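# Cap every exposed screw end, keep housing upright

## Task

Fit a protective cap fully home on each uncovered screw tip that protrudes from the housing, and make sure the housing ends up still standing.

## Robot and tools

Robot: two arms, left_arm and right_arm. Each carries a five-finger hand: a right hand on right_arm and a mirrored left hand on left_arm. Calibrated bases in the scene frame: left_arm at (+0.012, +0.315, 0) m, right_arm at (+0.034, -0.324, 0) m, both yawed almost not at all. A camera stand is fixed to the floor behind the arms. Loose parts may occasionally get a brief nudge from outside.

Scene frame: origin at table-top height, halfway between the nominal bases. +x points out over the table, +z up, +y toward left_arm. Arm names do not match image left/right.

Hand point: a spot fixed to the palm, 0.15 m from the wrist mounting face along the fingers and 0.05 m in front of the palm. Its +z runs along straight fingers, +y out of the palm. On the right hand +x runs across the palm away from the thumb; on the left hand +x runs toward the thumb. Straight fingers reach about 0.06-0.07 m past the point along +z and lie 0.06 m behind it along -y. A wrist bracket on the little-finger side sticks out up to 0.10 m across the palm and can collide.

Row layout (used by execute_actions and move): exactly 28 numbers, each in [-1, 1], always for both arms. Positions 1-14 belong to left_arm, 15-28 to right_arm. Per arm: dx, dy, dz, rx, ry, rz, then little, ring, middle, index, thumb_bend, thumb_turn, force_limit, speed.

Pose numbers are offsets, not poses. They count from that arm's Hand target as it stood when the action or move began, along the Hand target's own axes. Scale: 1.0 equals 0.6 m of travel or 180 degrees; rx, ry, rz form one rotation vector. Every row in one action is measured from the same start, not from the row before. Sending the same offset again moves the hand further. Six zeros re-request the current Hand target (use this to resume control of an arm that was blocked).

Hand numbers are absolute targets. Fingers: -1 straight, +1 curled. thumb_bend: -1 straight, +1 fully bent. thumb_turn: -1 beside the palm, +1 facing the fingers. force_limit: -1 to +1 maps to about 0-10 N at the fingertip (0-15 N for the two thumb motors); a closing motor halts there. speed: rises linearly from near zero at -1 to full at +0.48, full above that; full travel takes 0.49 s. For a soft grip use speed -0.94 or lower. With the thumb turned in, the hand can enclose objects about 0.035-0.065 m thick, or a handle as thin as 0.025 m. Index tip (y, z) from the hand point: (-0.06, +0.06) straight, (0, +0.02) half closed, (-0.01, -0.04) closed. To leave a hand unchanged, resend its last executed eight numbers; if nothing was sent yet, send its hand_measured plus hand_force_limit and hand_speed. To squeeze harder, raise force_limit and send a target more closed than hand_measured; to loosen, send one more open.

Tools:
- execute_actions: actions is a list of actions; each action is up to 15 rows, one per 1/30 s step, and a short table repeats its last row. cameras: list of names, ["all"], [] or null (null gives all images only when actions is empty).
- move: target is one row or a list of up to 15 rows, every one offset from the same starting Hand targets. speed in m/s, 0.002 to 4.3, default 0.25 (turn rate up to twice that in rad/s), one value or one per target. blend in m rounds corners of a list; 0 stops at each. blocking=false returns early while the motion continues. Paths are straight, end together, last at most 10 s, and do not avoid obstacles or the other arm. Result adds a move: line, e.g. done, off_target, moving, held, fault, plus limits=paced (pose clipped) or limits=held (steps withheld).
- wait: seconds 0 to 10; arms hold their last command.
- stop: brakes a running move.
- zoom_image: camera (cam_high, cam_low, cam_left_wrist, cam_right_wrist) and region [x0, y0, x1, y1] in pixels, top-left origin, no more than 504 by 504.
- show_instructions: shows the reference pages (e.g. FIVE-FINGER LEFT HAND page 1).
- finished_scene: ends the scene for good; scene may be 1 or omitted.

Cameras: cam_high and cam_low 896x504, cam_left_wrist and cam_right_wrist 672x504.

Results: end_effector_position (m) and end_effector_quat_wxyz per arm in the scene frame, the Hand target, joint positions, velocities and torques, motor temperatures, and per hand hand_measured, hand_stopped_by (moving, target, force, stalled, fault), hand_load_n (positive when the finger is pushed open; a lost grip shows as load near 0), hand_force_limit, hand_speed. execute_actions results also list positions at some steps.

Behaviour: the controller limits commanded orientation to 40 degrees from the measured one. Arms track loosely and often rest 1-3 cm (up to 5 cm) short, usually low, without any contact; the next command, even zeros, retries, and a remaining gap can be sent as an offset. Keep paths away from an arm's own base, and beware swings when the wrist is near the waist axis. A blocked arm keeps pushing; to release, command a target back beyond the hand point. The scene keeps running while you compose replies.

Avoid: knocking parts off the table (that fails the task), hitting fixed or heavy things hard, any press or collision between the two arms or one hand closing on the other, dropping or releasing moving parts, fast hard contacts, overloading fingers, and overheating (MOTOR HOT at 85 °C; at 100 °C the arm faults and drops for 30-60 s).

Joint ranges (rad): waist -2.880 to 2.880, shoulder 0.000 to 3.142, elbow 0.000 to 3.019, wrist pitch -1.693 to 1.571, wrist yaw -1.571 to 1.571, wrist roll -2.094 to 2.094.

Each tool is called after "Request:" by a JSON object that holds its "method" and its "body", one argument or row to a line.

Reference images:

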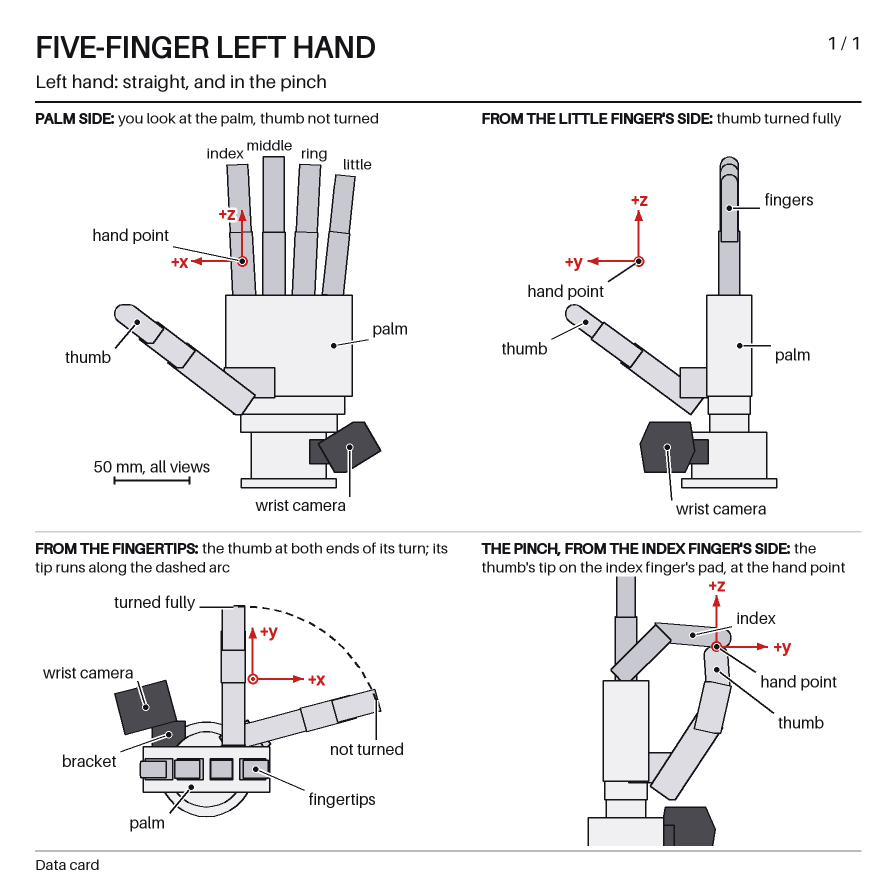

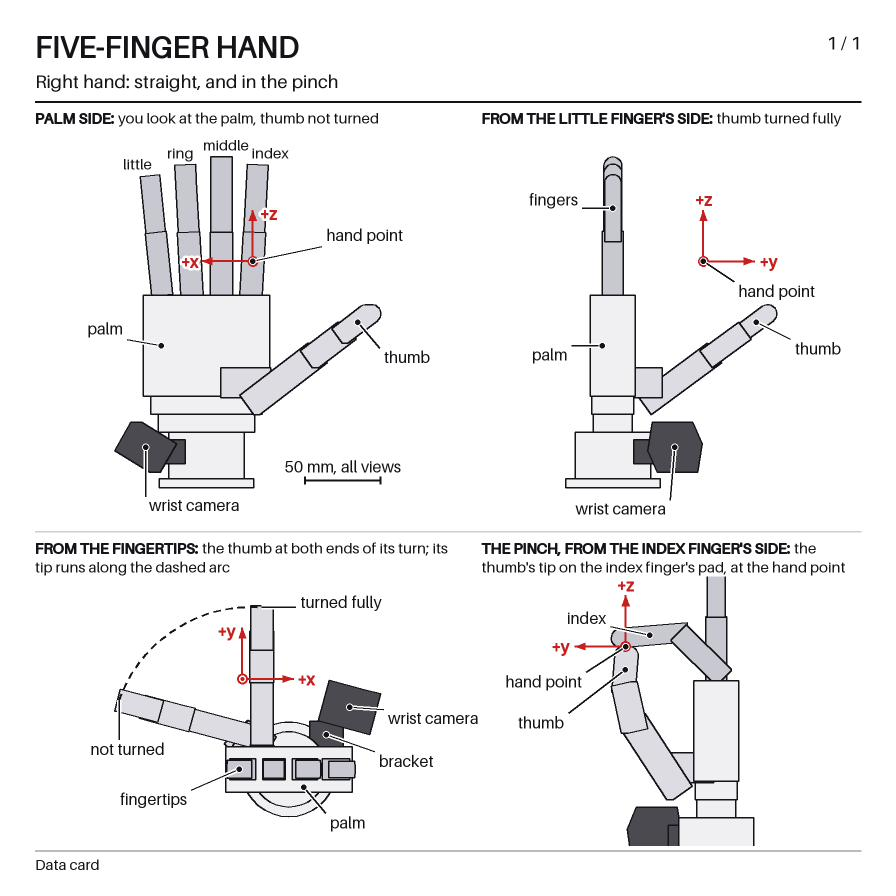

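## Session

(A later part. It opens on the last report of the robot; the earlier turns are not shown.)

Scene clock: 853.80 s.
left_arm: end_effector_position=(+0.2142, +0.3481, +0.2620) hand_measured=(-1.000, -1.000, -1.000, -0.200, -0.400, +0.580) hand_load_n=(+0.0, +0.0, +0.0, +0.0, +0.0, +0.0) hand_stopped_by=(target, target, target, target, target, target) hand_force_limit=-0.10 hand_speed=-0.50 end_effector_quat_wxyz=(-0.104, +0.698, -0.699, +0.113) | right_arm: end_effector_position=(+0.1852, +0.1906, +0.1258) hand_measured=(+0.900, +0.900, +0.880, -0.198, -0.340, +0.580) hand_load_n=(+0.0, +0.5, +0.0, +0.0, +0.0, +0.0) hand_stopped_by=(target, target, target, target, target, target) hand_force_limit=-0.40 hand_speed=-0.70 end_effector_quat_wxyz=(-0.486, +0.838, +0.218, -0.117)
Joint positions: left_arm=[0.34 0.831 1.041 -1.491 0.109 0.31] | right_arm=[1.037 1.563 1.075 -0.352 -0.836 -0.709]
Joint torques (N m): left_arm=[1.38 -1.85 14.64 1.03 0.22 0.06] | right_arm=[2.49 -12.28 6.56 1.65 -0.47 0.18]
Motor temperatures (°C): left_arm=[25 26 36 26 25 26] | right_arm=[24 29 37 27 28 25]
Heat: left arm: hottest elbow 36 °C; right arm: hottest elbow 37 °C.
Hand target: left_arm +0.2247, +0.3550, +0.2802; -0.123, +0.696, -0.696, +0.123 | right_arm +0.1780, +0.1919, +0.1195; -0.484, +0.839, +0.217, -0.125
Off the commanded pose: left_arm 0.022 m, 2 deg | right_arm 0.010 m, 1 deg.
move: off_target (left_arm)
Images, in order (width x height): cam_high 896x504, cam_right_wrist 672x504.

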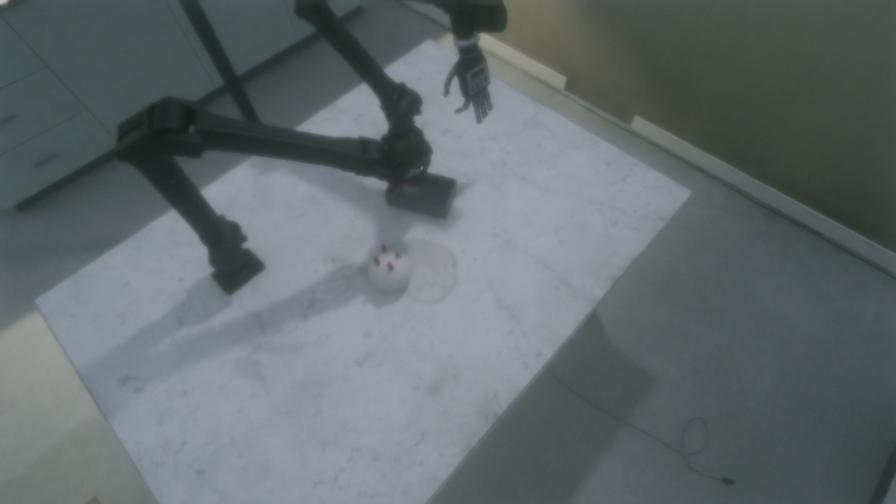

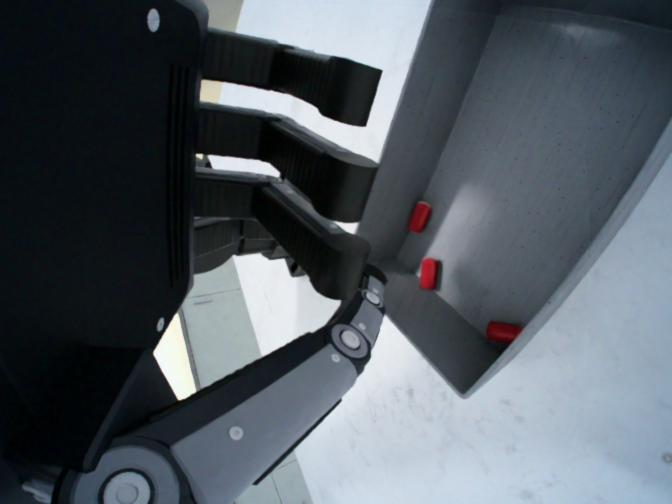

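Request:
{"method": "move", "body": {
  "target": [
    [0, 0, 0, 0, 0, 0, -1, -1, -1, -0.2, -0.4, 0.58, -0.1, -0.5, -0.0243, -0.238, -0.1879, 0, 0, 0, 0.9, 0.9, 0.88, -0.2, -0.34, 0.58, -0.4, -0.7],
    [0, 0, 0, 0, 0, 0, -1, -1, -1, -0.2, -0.4, 0.58, -0.1, -0.5, 0.0941, -0.0318, -0.545, -0.43, 0.549, -0.0915, 0.9, 0.9, 0.88, -0.2, -0.34, 0.58, -0.4, -0.7]
  ],
  "speed": 0.3,
  "blend": [0.04, 0],
  "cameras": ["all"]
}}

Scene clock: 869.73 s.
left_arm: end_effector_position=(+0.2142, +0.3481, +0.2620) hand_measured=(-1.000, -1.000, -1.000, -0.200, -0.400, +0.580) hand_load_n=(+0.0, +0.0, +0.0, +0.0, +0.5, +0.0) hand_stopped_by=(target, target, target, target, target, target) hand_force_limit=-0.10 hand_speed=-0.50 end_effector_quat_wxyz=(-0.104, +0.698, -0.699, +0.113) | right_arm: end_effector_position=(+0.3575, -0.0183, +0.3042) hand_measured=(+0.900, +0.900, +0.880, -0.198, -0.340, +0.580) hand_load_n=(+0.0, +0.0, +0.0, +0.0, +0.0, +0.0) hand_stopped_by=(target, target, target, target, target, target) hand_force_limit=-0.40 hand_speed=-0.70 end_effector_quat_wxyz=(+0.069, +0.711, -0.082, +0.694)
Joint positions: left_arm=[0.34 0.831 1.041 -1.491 0.109 0.31] | right_arm=[1.226 1.366 0.934 0.237 1.436 -1.362]
Joint torques (N m): left_arm=[0.91 -1.9 14.71 1.03 0.25 0.08] | right_arm=[1.2 -9.47 6.76 1.62 0.11 -0.13]
Heat: left arm: hottest elbow 37 °C; right arm: hottest elbow 36 °C.
Hand target: left_arm +0.2247, +0.3550, +0.2802; -0.123, +0.696, -0.696, +0.123 | right_arm +0.3598, -0.0201, +0.2998; +0.075, +0.703, -0.074, +0.703
Off the commanded pose: left_arm 0.022 m, 2 deg | right_arm 0.005 m, 2 deg.
move: off_target (left_arm)

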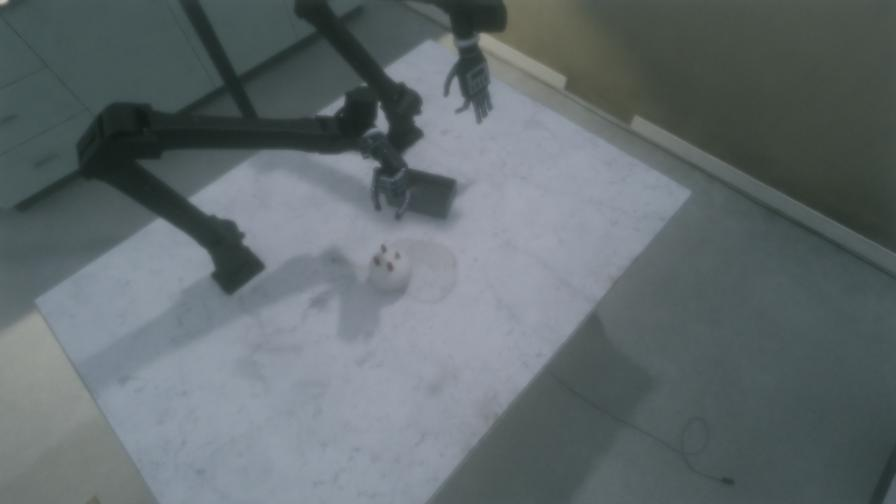

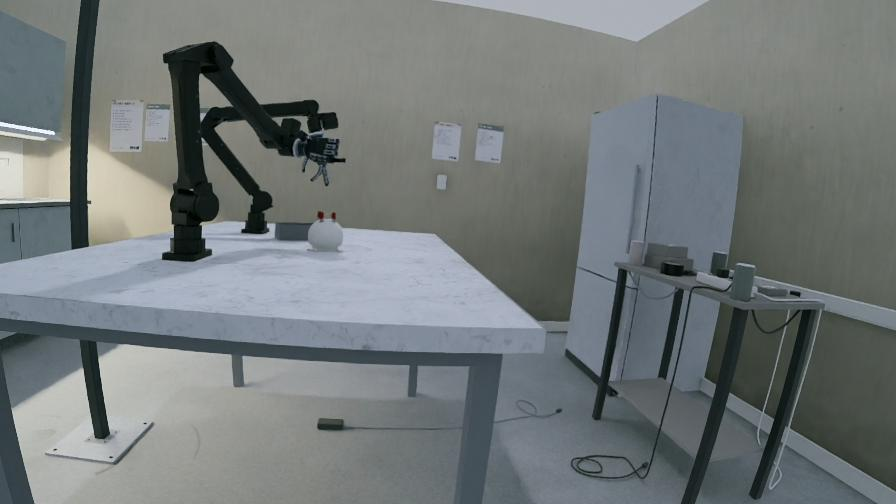

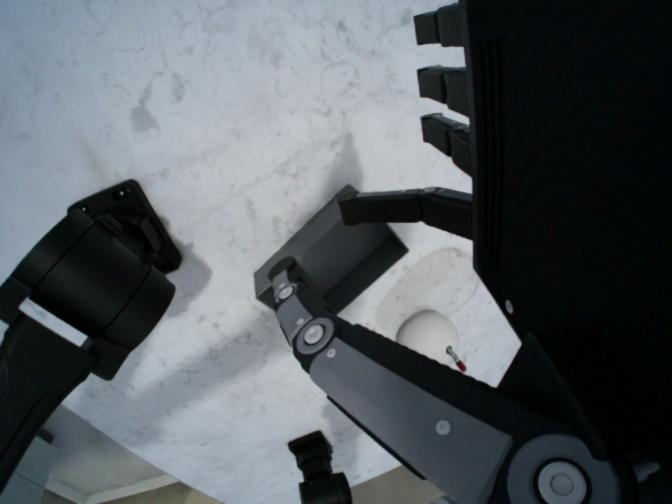

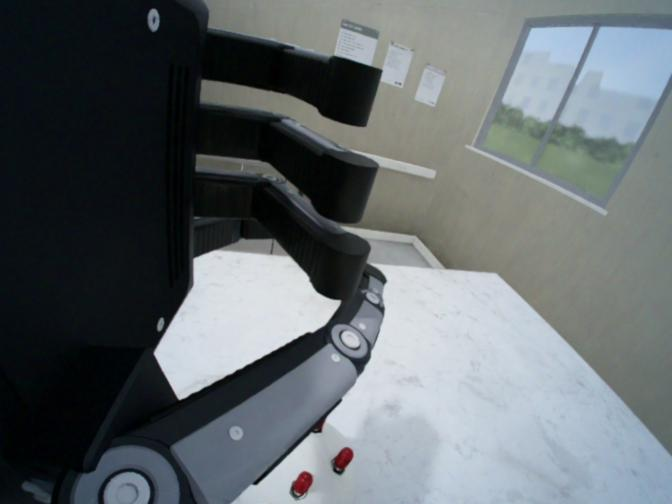

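Request:
{"method": "move", "body": {
  "target": [0, 0, 0, 0, 0, 0, -1, -1, -1, -0.2, -0.4, 0.58, -0.1, -0.5, -0.1833, -0.0261, 0.0193, 0, 0, 0, 0.9, 0.9, 0.88, -0.2, -0.34, 0.58, -0.4, -0.7],
  "speed": 0.15,
  "cameras": ["all"]
}}

Scene clock: 873.17 s.
left_arm: end_effector_position=(+0.2142, +0.3481, +0.2620) hand_measured=(-1.000, -1.000, -1.000, -0.200, -0.400, +0.580) hand_load_n=(+0.0, +0.0, +0.0, +0.0, +0.0, +0.0) hand_stopped_by=(target, target, target, target, target, target) hand_force_limit=-0.10 hand_speed=-0.50 end_effector_quat_wxyz=(-0.104, +0.698, -0.699, +0.113) | right_arm: end_effector_position=(+0.3704, -0.0027, +0.1973) hand_measured=(+0.900, +0.900, +0.880, -0.198, -0.340, +0.580) hand_load_n=(+0.0, +0.0, +0.0, +0.0, +0.0, +0.5) hand_stopped_by=(target, target, target, target, target, target) hand_force_limit=-0.40 hand_speed=-0.70 end_effector_quat_wxyz=(+0.063, +0.705, -0.080, +0.702)
Joint positions: left_arm=[0.34 0.831 1.041 -1.491 0.109 0.31] | right_arm=[1.213 1.611 0.818 0.752 1.413 -1.506]
Joint torques (N m): left_arm=[1.14 -1.9 14.69 1.02 0.24 0.07] | right_arm=[0.73 -10.4 5.24 1.62 -0.02 -0.13]
Heat: left arm: hottest elbow 37 °C; right arm: hottest elbow 36 °C.
Hand target: left_arm +0.2247, +0.3550, +0.2802; -0.123, +0.696, -0.696, +0.123 | right_arm +0.3744, -0.0074, +0.1897; +0.075, +0.703, -0.074, +0.703
Off the commanded pose: left_arm 0.022 m, 2 deg | right_arm 0.010 m, 2 deg.
move: off_target (left_arm)

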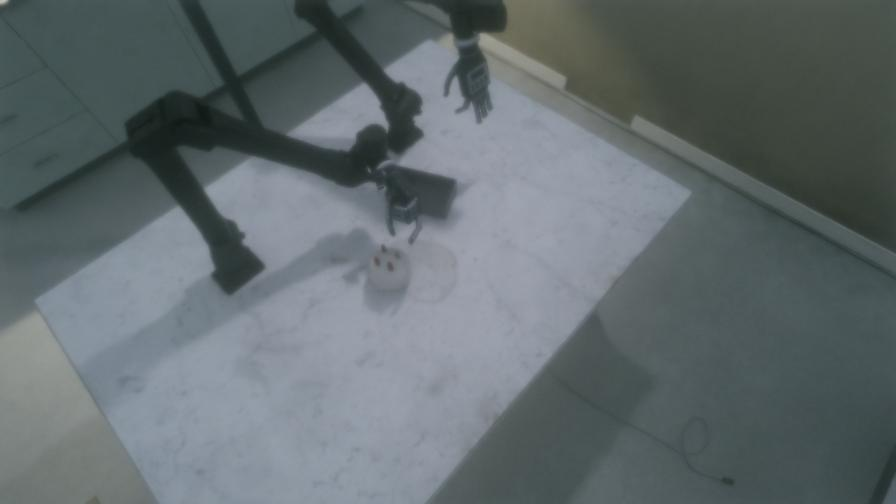

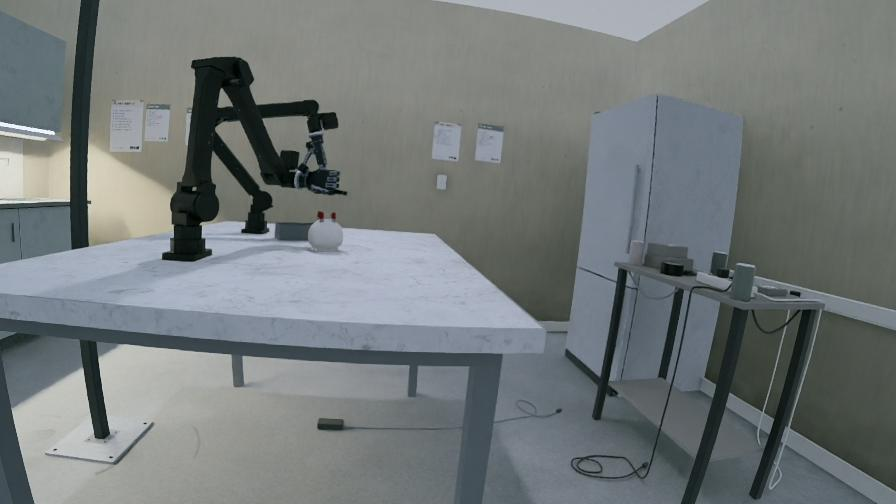

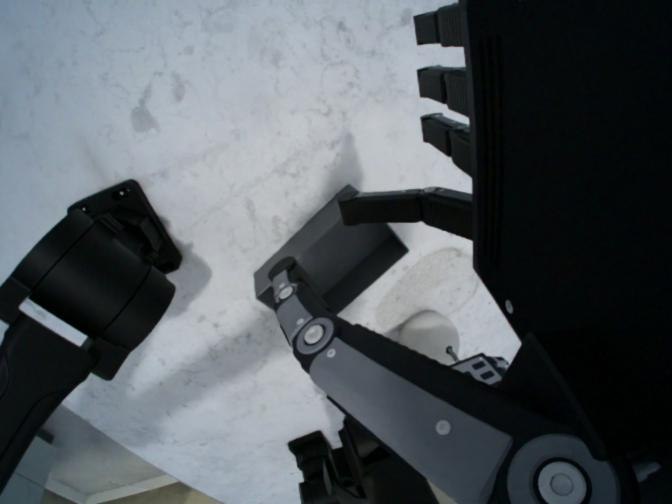

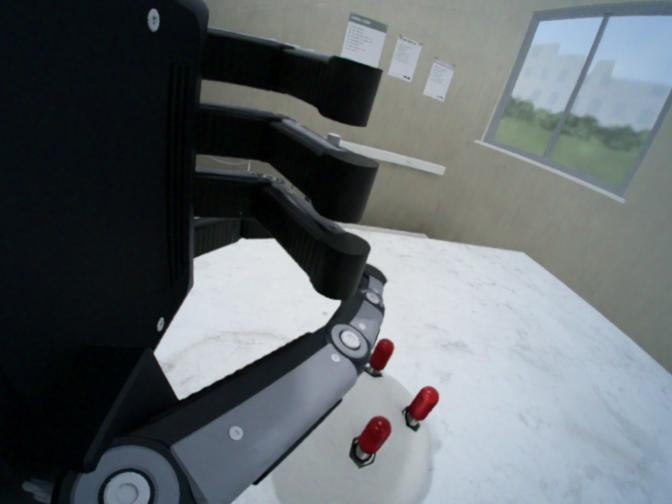

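Request:
{"method": "move", "body": {
  "target": [
    [0, 0, 0, 0, 0, 0, -1, -1, -1, -0.2, -0.4, 0.58, -0.1, -0.5, 0.1833, -0.0222, -0.0558, 0, 0, 0, 0.9, 0.9, 0.88, -0.2, -0.34, 0.58, -0.4, -0.7],
    [0, 0, 0, 0, 0, 0, -1, -1, -1, -0.2, -0.4, 0.58, -0.1, -0.5, 0.1505, -0.1756, -0.4112, 0.5124, -0.5847, 0.01, 0.9, 0.9, 0.88, -0.2, -0.34, 0.58, -0.4, -0.7],
    [0, 0, 0, 0, 0, 0, -1, -1, -1, -0.2, -0.4, 0.58, -0.1, -0.5, -0.0995, -0.1756, -0.4112, 0.5124, -0.5847, 0.01, 0.9, 0.9, 0.88, -0.16, -0.24, 0.58, -0.4, -0.7]
  ],
  "speed": [0.3, 0.3, 0.15],
  "blend": [0.04, 0.0, 0],
  "cameras": ["cam_high", "cam_right_wrist"]
}}

Scene clock: 883.83 s.
left_arm: end_effector_position=(+0.2142, +0.3481, +0.2620) hand_measured=(-1.000, -1.000, -1.000, -0.200, -0.400, +0.580) hand_load_n=(+0.0, +0.0, +0.0, +0.0, +0.0, +0.0) hand_stopped_by=(target, target, target, target, target, target) hand_force_limit=-0.10 hand_speed=-0.50 end_effector_quat_wxyz=(-0.104, +0.698, -0.699, +0.113) | right_arm: end_effector_position=(+0.1488, +0.1482, +0.1367) hand_measured=(+0.900, +0.900, +0.880, -0.160, -0.240, +0.580) hand_load_n=(+0.0, +0.0, +0.0, +0.0, +0.0, +0.0) hand_stopped_by=(target, target, target, target, target, target) hand_force_limit=-0.40 hand_speed=-0.70 end_effector_quat_wxyz=(-0.470, +0.781, +0.352, -0.211)
Joint positions: left_arm=[0.34 0.831 1.041 -1.491 0.109 0.31] | right_arm=[1.03 1.586 1.163 -0.819 -1.052 -1.199]
Joint torques (N m): left_arm=[0.73 -2.02 14.54 1.03 0.25 0.05] | right_arm=[0.67 -12.04 6.56 1.06 -0.7 0]
Heat: left arm: hottest elbow 38 °C; right arm: hottest elbow 36 °C.
Hand target: left_arm +0.2247, +0.3550, +0.2802; -0.123, +0.696, -0.696, +0.123 | right_arm +0.1554, +0.1475, +0.1297; -0.470, +0.783, +0.348, -0.209
Off the commanded pose: left_arm 0.022 m, 2 deg | right_arm 0.010 m, 1 deg.
move: off_target (left_arm)
Images, in order (width x height): cam_high 896x504, cam_right_wrist 672x504.

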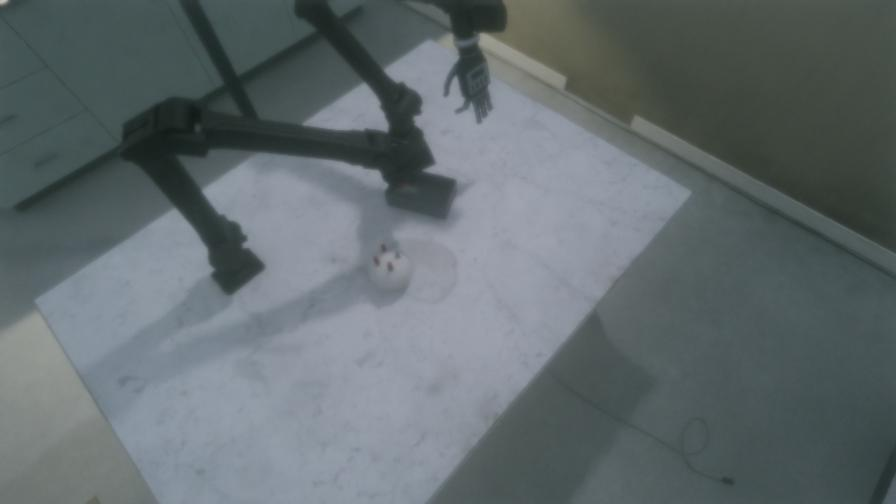

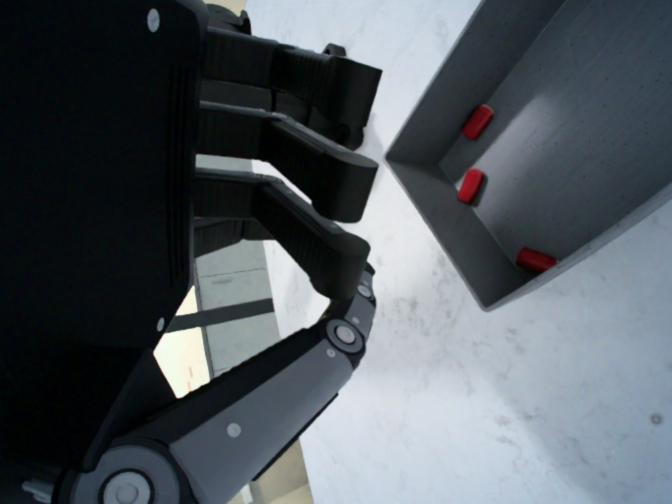

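Request:
{"method": "move", "body": {
  "target": [0, 0, 0, 0, 0, 0, -1, -1, -1, -0.2, -0.4, 0.58, -0.1, -0.5, 0, 0.0716, 0.0606, 0, 0, 0, 0.9, 0.9, 0.88, -0.16, -0.24, 0.58, -0.4, -0.7],
  "speed": 0.1,
  "cameras": ["cam_right_wrist"]
}}

Request:
{"method": "zoom_image", "body": {
  "camera": "cam_right_wrist",
  "region": [300, 80, 560, 330]
}}

Scene clock: 891.90 s.
left_arm: end_effector_position=(+0.2142, +0.3481, +0.2620) hand_measured=(-1.000, -1.000, -1.000, -0.200, -0.400, +0.580) hand_load_n=(+0.0, +0.0, +0.0, +0.0, +0.0, +0.0) hand_stopped_by=(target, target, target, target, target, target) hand_force_limit=-0.10 hand_speed=-0.50 end_effector_quat_wxyz=(-0.104, +0.698, -0.699, +0.113) | right_arm: end_effector_position=(+0.1529, +0.1551, +0.0828) hand_measured=(+0.900, +0.900, +0.880, -0.160, -0.240, +0.580) hand_load_n=(+0.0, +0.0, +0.0, +0.0, +0.0, +0.0) hand_stopped_by=(target, target, target, target, target, target) hand_force_limit=-0.40 hand_speed=-0.70 end_effector_quat_wxyz=(-0.476, +0.781, +0.351, -0.201)
Joint positions: left_arm=[0.34 0.831 1.041 -1.491 0.109 0.31] | right_arm=[1.03 1.657 1.089 -0.632 -1.046 -1.173]
Joint torques (N m): left_arm=[1.26 -1.9 14.68 1.06 0.21 0.07] | right_arm=[2.43 -12.34 6.02 1.07 -0.59 0.19]
Heat: left arm: hottest elbow 38 °C; right arm: hottest elbow 36 °C.
Hand target: left_arm +0.2247, +0.3550, +0.2802; -0.123, +0.696, -0.696, +0.123 | right_arm +0.1466, +0.1555, +0.0749; -0.471, +0.783, +0.348, -0.209
Off the commanded pose: left_arm 0.022 m, 2 deg | right_arm 0.010 m, 1 deg.
move: off_target (left_arm)
Images, in order (width x height): cam_right_wrist 672x504.

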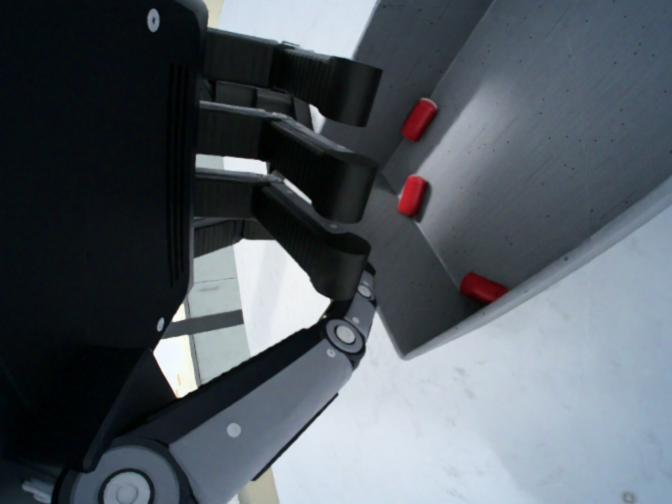

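Scaled by 1.938 from the camera's 672x504 image, which has a finer 960x720 frame.

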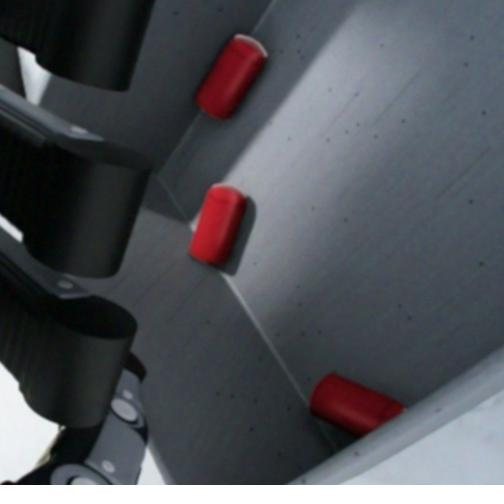

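Request:
{"method": "zoom_image", "body": {
  "camera": "cam_right_wrist",
  "region": [390, 165, 435, 225]
}}

Request:
{"method": "zoom_image", "body": {
  "camera": "cam_right_wrist",
  "region": [395, 88, 445, 148]
}}

Request:
{"method": "zoom_image", "body": {
  "camera": "cam_right_wrist",
  "region": [450, 260, 520, 315]
}}

Scaled by 8.400 from the camera's 672x504 image, which has a finer 960x720 frame.

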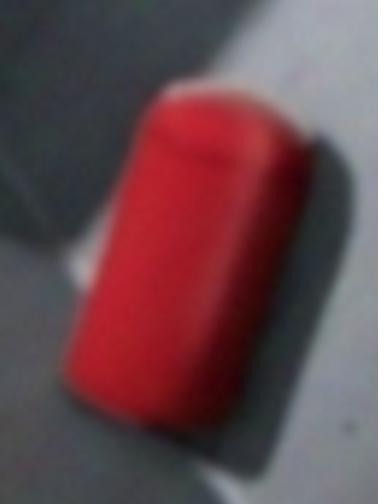

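Scaled by 8.400 from the camera's 672x504 image, which has a finer 960x720 frame.

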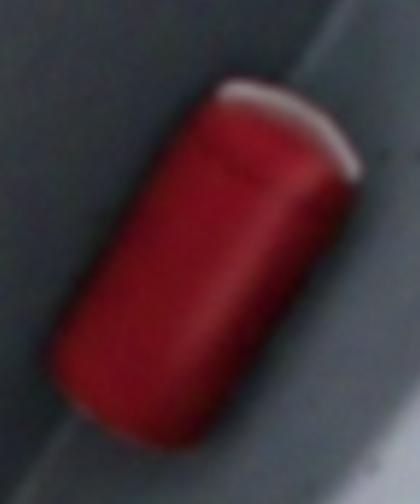

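Scaled by 7.200 from the camera's 672x504 image, which has a finer 960x720 frame.

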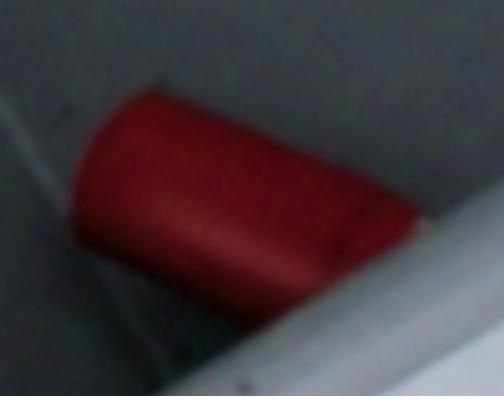

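Request:
{"method": "move", "body": {
  "target": [0, 0, 0, 0, 0, 0, -1, -1, -1, -0.2, -0.4, 0.58, -0.1, -0.5, 0.0134, 0.0364, 0.038, 0, 0, 0, 0.9, 0.9, 0.88, -0.16, -0.24, 0.58, -0.4, -0.7],
  "speed": 0.06,
  "cameras": ["cam_right_wrist", "cam_high"]
}}

Request:
{"method": "zoom_image", "body": {
  "camera": "cam_right_wrist",
  "region": [300, 80, 560, 330]
}}

Scene clock: 903.87 s.
left_arm: end_effector_position=(+0.2142, +0.3481, +0.2620) hand_measured=(-1.000, -1.000, -1.000, -0.200, -0.400, +0.580) hand_load_n=(+0.0, +0.0, +0.0, +0.0, +0.0, +0.0) hand_stopped_by=(target, target, target, target, target, target) hand_force_limit=-0.10 hand_speed=-0.50 end_effector_quat_wxyz=(-0.104, +0.698, -0.699, +0.113) | right_arm: end_effector_position=(+0.1525, +0.1677, +0.0534) hand_measured=(+0.900, +0.900, +0.880, -0.160, -0.240, +0.580) hand_load_n=(+0.0, +0.5, +0.0, +0.0, +0.0, -0.5) hand_stopped_by=(target, target, target, target, target, target) hand_force_limit=-0.40 hand_speed=-0.70 end_effector_quat_wxyz=(-0.476, +0.782, +0.348, -0.201)
Joint positions: left_arm=[0.34 0.831 1.041 -1.491 0.109 0.31] | right_arm=[1.045 1.723 1.082 -0.532 -1.04 -1.137]
Joint torques (N m): left_arm=[1.2 -2.08 14.67 1.03 0.21 0.08] | right_arm=[2.61 -12.86 5.7 1.17 -0.61 0.13]
Heat: left arm: hottest elbow 38 °C; right arm: hottest elbow 36 °C.
Hand target: left_arm +0.2247, +0.3550, +0.2802; -0.123, +0.696, -0.696, +0.123 | right_arm +0.1446, +0.1681, +0.0449; -0.471, +0.783, +0.348, -0.209
Off the commanded pose: left_arm 0.022 m, 2 deg | right_arm 0.011 m, 1 deg.
move: off_target (left_arm, right_arm)
Images, in order (width x height): cam_high 896x504, cam_right_wrist 672x504.

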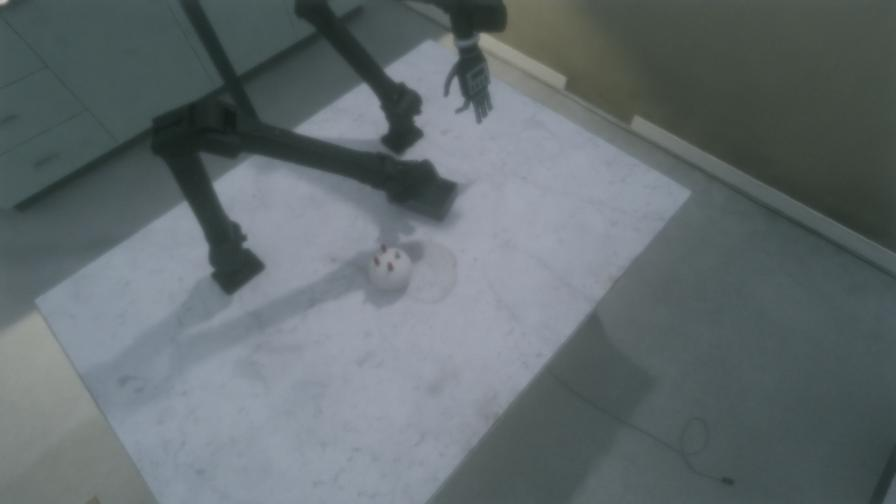

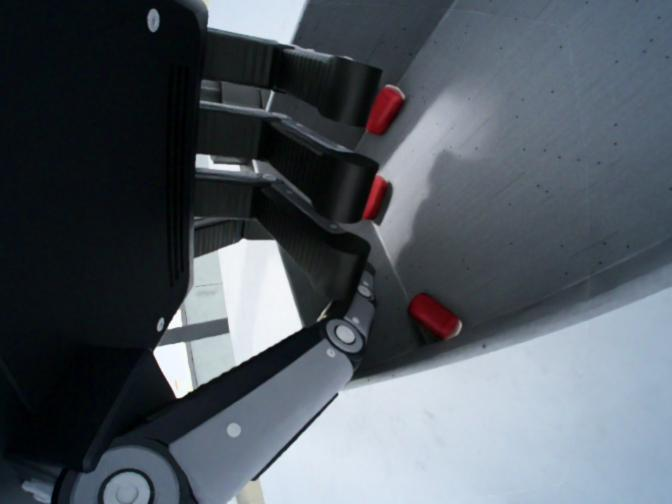

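Scaled by 1.938 from the camera's 672x504 image, which has a finer 960x720 frame.

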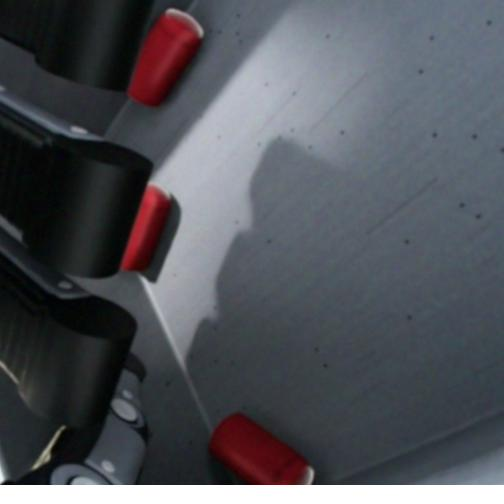

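Request:
{"method": "move", "body": {
  "target": [0, 0, 0, 0, 0, 0, -1, -1, -1, -0.2, -0.4, 0.58, -0.1, -0.5, 0.0233, -0.0062, 0.0117, 0, 0, 0, 0.9, 0.9, 0.88, -0.16, -0.24, 0.58, -0.4, -0.7],
  "speed": 0.06,
  "cameras": ["cam_right_wrist"]
}}

Scene clock: 907.53 s.
left_arm: end_effector_position=(+0.2142, +0.3481, +0.2620) hand_measured=(-1.000, -1.000, -1.000, -0.200, -0.400, +0.580) hand_load_n=(+0.5, +0.0, +0.0, +0.0, +0.0, +0.0) hand_stopped_by=(target, target, target, target, target, target) hand_force_limit=-0.10 hand_speed=-0.50 end_effector_quat_wxyz=(-0.104, +0.698, -0.699, +0.113) | right_arm: end_effector_position=(+0.1482, +0.1683, +0.0432) hand_measured=(+0.900, +0.900, +0.880, -0.160, -0.240, +0.580) hand_load_n=(+0.0, +0.0, +0.0, +0.0, +0.0, -1.0) hand_stopped_by=(target, target, target, target, target, target) hand_force_limit=-0.40 hand_speed=-0.70 end_effector_quat_wxyz=(-0.469, +0.786, +0.345, -0.209)
Joint positions: left_arm=[0.34 0.831 1.041 -1.491 0.109 0.31] | right_arm=[1.053 1.746 1.083 -0.525 -1.037 -1.127]
Joint torques (N m): left_arm=[1.26 -2.08 14.65 0.96 0.21 0.07] | right_arm=[2.73 -12.45 8.64 1.03 -0.57 0.21]
Heat: left arm: hottest elbow 39 °C; right arm: hottest elbow 36 °C.
Hand target: left_arm +0.2247, +0.3550, +0.2802; -0.123, +0.696, -0.696, +0.123 | right_arm +0.1481, +0.1838, +0.0448; -0.471, +0.783, +0.348, -0.209
Off the commanded pose: left_arm 0.022 m, 2 deg | right_arm 0.016 m, 1 deg.
move: off_target (left_arm, right_arm)
Images, in order (width x height): cam_right_wrist 672x504.

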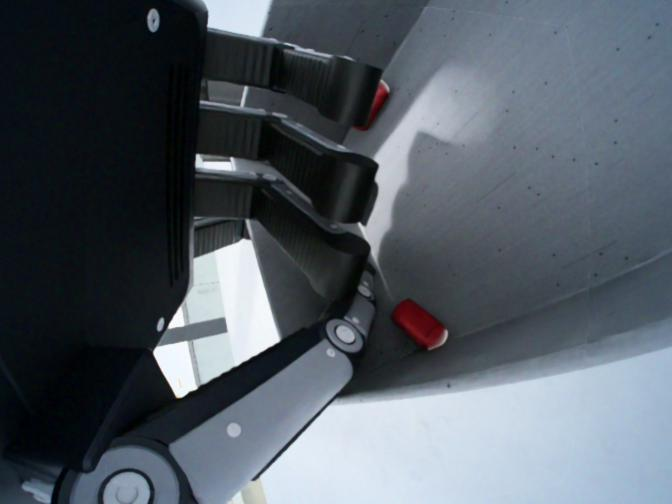

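Request:
{"method": "move", "body": {
  "target": [0.0333, -0.141, 0.0513, 0, 0, 0, -1, -1, -1, -0.2, -0.4, 0.58, -0.1, -0.5, 0, 0, 0, 0, 0, 0, 0.9, 0.9, 0.88, -0.16, -0.24, 0.58, -0.4, -0.7],
  "speed": 0.2,
  "cameras": ["cam_left_wrist", "cam_right_wrist"]
}}

Scene clock: 910.50 s.
left_arm: end_effector_position=(+0.2972, +0.3357, +0.2617) hand_measured=(-1.000, -1.000, -1.000, -0.200, -0.400, +0.580) hand_load_n=(+0.0, +0.0, +0.0, +0.0, +0.0, +0.0) hand_stopped_by=(target, target, target, target, target, target) hand_force_limit=-0.10 hand_speed=-0.50 end_effector_quat_wxyz=(-0.100, +0.701, -0.698, +0.108) | right_arm: end_effector_position=(+0.1482, +0.1682, +0.0432) hand_measured=(+0.900, +0.900, +0.880, -0.160, -0.240, +0.580) hand_load_n=(+0.0, +0.0, +0.0, +0.0, +0.0, -1.0) hand_stopped_by=(target, target, target, target, target, target) hand_force_limit=-0.40 hand_speed=-0.70 end_effector_quat_wxyz=(-0.469, +0.786, +0.345, -0.210)
Joint positions: left_arm=[0.204 1.046 1.16 -1.397 0.064 0.175] | right_arm=[1.053 1.746 1.083 -0.525 -1.037 -1.127]
Joint torques (N m): left_arm=[-1.2 -5.25 14.86 1.68 -0.08 -0.15] | right_arm=[2.73 -12.4 8.65 1.03 -0.57 0.22]
Heat: left arm: hottest elbow 39 °C; right arm: hottest elbow 36 °C.
Hand target: left_arm +0.3148, +0.3350, +0.2802; -0.123, +0.696, -0.696, +0.123 | right_arm +0.1481, +0.1838, +0.0448; -0.471, +0.783, +0.348, -0.209
Off the commanded pose: left_arm 0.026 m, 3 deg | right_arm 0.016 m, 1 deg.
move: off_target (left_arm, right_arm)
Images, in order (width x height): cam_left_wrist 672x504, cam_right_wrist 672x504.

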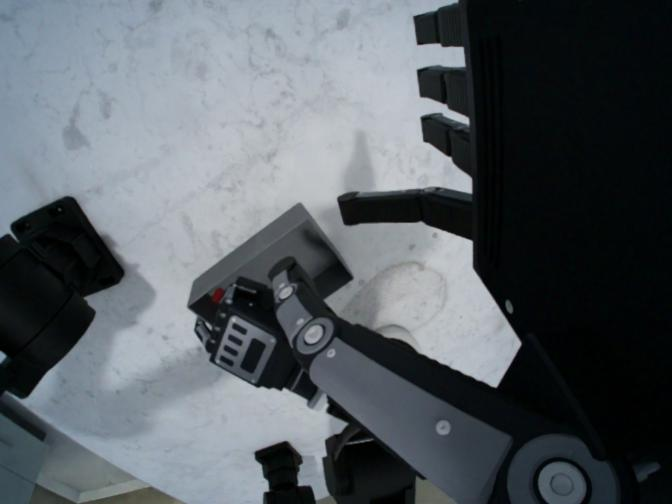

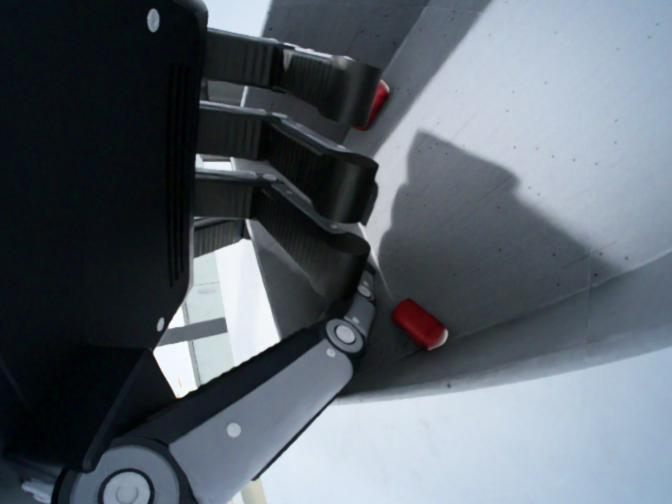

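Request:
{"method": "zoom_image", "body": {
  "camera": "cam_left_wrist",
  "region": [180, 250, 300, 400]
}}

Scaled by 3.360 from the camera's 672x504 image, which has a finer 960x720 frame.

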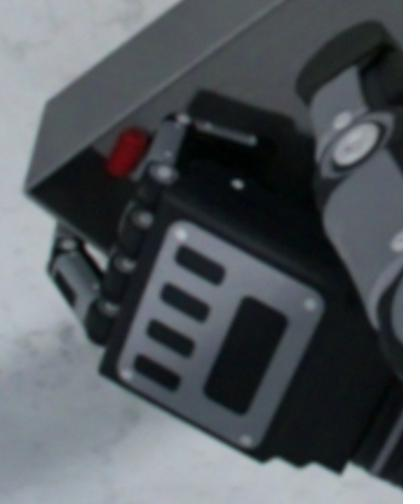

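Request:
{"method": "move", "body": {
  "target": [0, 0, 0, 0, 0, 0, -1, -1, -1, -0.2, -0.4, 0.58, -0.1, -0.5, -0.0196, -0.0727, -0.0585, 0, 0, 0, 0.9, 0.9, 0.88, -0.16, -0.24, 0.58, -0.4, -0.7],
  "speed": 0.06,
  "cameras": ["cam_left_wrist", "cam_right_wrist"]
}}

Request:
{"method": "zoom_image", "body": {
  "camera": "cam_left_wrist",
  "region": [170, 200, 360, 400]
}}

Scene clock: 913.70 s.
left_arm: end_effector_position=(+0.2972, +0.3357, +0.2617) hand_measured=(-1.000, -1.000, -1.000, -0.200, -0.400, +0.580) hand_load_n=(+0.0, +0.0, +0.0, +0.0, +0.0, +0.0) hand_stopped_by=(target, target, target, target, target, target) hand_force_limit=-0.10 hand_speed=-0.50 end_effector_quat_wxyz=(-0.100, +0.701, -0.698, +0.108) | right_arm: end_effector_position=(+0.1394, +0.1536, +0.0831) hand_measured=(+0.900, +0.900, +0.880, -0.160, -0.240, +0.580) hand_load_n=(+0.0, +0.0, +0.0, +0.0, +0.0, +0.0) hand_stopped_by=(target, target, target, target, target, target) hand_force_limit=-0.40 hand_speed=-0.70 end_effector_quat_wxyz=(-0.459, +0.791, +0.336, -0.224)
Joint positions: left_arm=[0.204 1.046 1.16 -1.397 0.064 0.175] | right_arm=[1.053 1.664 1.1 -0.666 -1.039 -1.127]
Joint torques (N m): left_arm=[-0.97 -5.19 14.8 1.61 -0.07 -0.13] | right_arm=[1.55 -14.04 9.36 0.4 -0.7 -0.06]
Heat: left arm: hottest elbow 39 °C; right arm: hottest elbow 36 °C.
Hand target: left_arm +0.3148, +0.3350, +0.2802; -0.123, +0.696, -0.696, +0.123 | right_arm +0.1480, +0.1679, +0.0997; -0.470, +0.783, +0.348, -0.209
Off the commanded pose: left_arm 0.026 m, 3 deg | right_arm 0.024 m, 3 deg.
move: off_target (left_arm, right_arm)
Images, in order (width x height): cam_left_wrist 672x504, cam_right_wrist 672x504.

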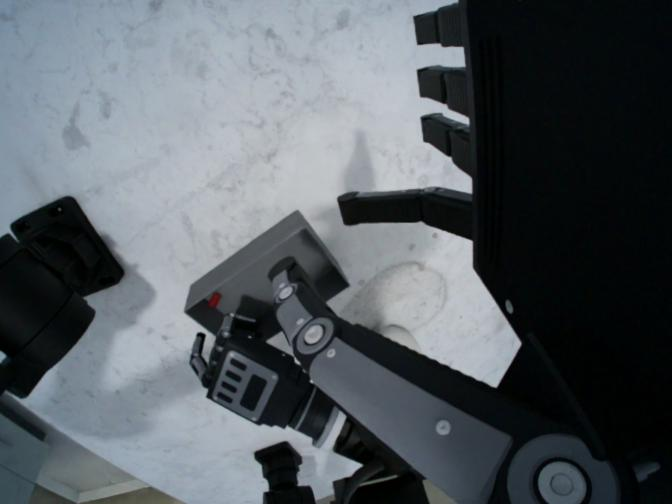

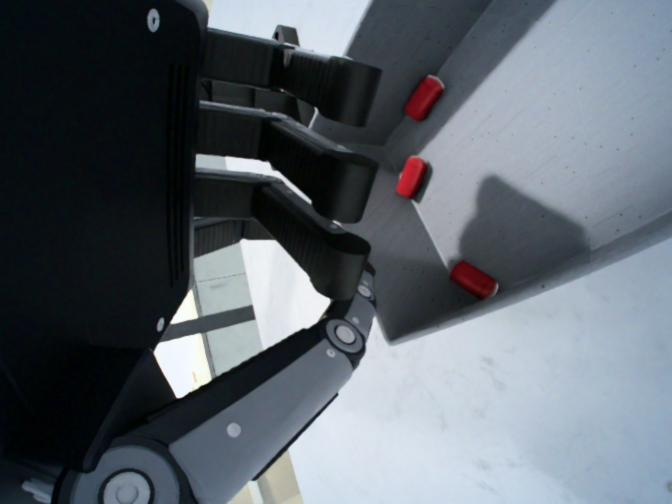

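Scaled by 2.520 from the camera's 672x504 image, which has a finer 960x720 frame.

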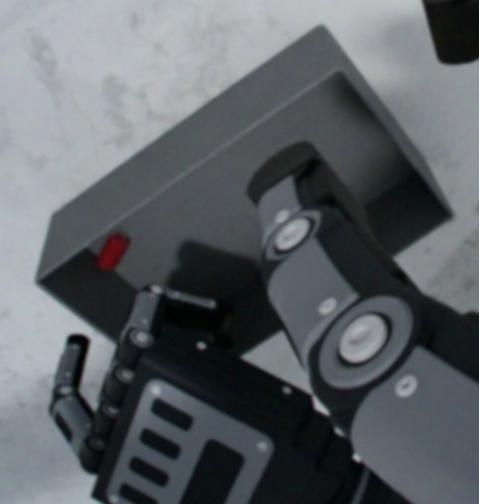

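Request:
{"method": "move", "body": {
  "target": [0, 0, 0, 0, 0, 0, -1, -1, -1, -0.2, -0.4, 0.58, -0.1, -0.5, 0.0333, 0, 0, 0, 0, 0, 0.9, 0.9, 0.88, -0.16, -0.24, 0.58, -0.4, -0.7],
  "speed": 0.1,
  "cameras": ["cam_left_wrist", "cam_right_wrist"]
}}

Request:
{"method": "zoom_image", "body": {
  "camera": "cam_left_wrist",
  "region": [170, 200, 360, 400]
}}

Scene clock: 916.63 s.
left_arm: end_effector_position=(+0.2972, +0.3357, +0.2617) hand_measured=(-1.000, -1.000, -1.000, -0.200, -0.400, +0.580) hand_load_n=(+0.5, +0.0, +0.0, +0.0, +0.0, +0.0) hand_stopped_by=(target, target, target, target, target, target) hand_force_limit=-0.10 hand_speed=-0.50 end_effector_quat_wxyz=(-0.100, +0.701, -0.698, +0.108) | right_arm: end_effector_position=(+0.1487, +0.1700, +0.0934) hand_measured=(+0.900, +0.900, +0.880, -0.160, -0.240, +0.580) hand_load_n=(+0.0, +0.0, +0.0, +0.0, +0.0, +0.0) hand_stopped_by=(target, target, target, target, target, target) hand_force_limit=-0.40 hand_speed=-0.70 end_effector_quat_wxyz=(-0.464, +0.787, +0.343, -0.220)
Joint positions: left_arm=[0.204 1.046 1.16 -1.397 0.064 0.175] | right_arm=[1.053 1.688 1.163 -0.695 -1.042 -1.139]
Joint torques (N m): left_arm=[-1.14 -5.42 14.83 1.63 -0.07 -0.13] | right_arm=[1.03 -12.81 9.65 0.49 -0.71 -0.1]
Heat: left arm: hottest elbow 38 °C; right arm: hottest elbow 36 °C.
Hand target: left_arm +0.3148, +0.3350, +0.2802; -0.123, +0.696, -0.696, +0.123 | right_arm +0.1614, +0.1828, +0.0999; -0.471, +0.783, +0.348, -0.209
Off the commanded pose: left_arm 0.026 m, 3 deg | right_arm 0.019 m, 2 deg.
move: off_target (left_arm, right_arm)
Images, in order (width x height): cam_left_wrist 672x504, cam_right_wrist 672x504.

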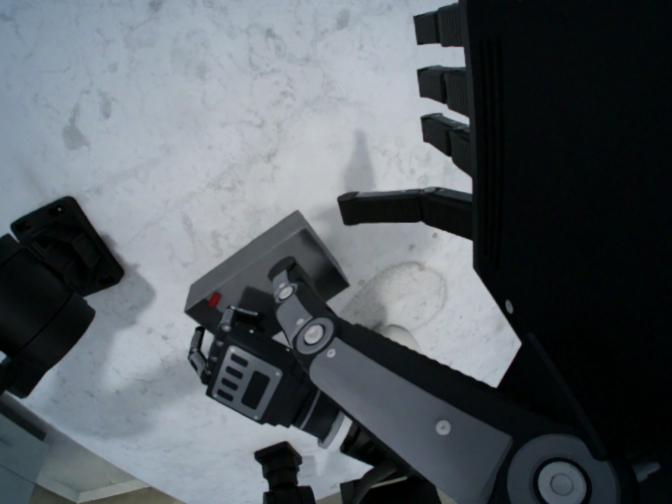

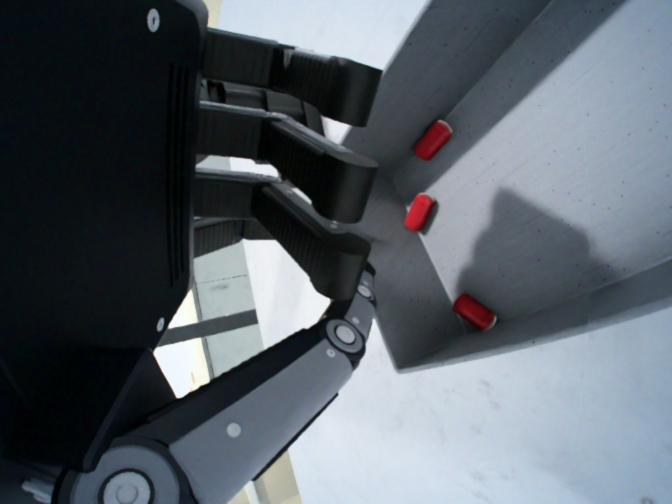

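Scaled by 2.520 from the camera's 672x504 image, which has a finer 960x720 frame.

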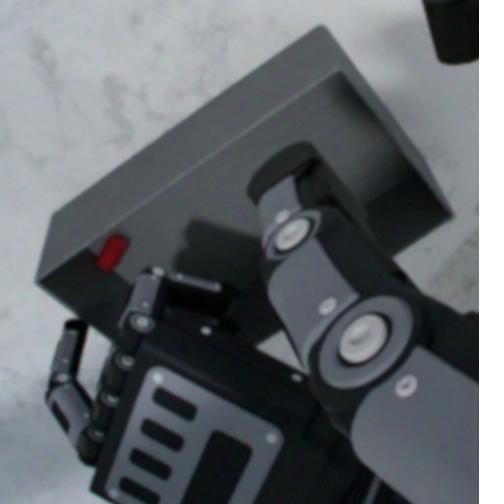

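Request:
{"method": "zoom_image", "body": {
  "camera": "cam_right_wrist",
  "region": [330, 100, 560, 400]
}}

Scaled by 1.680 from the camera's 672x504 image, which has a finer 960x720 frame.

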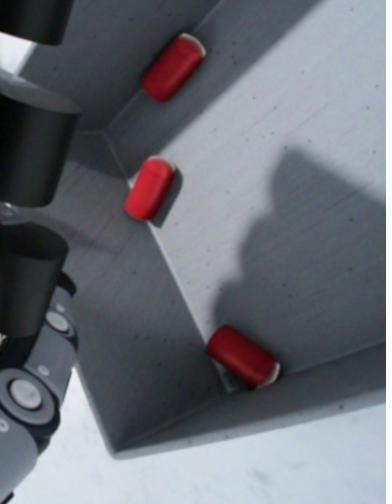

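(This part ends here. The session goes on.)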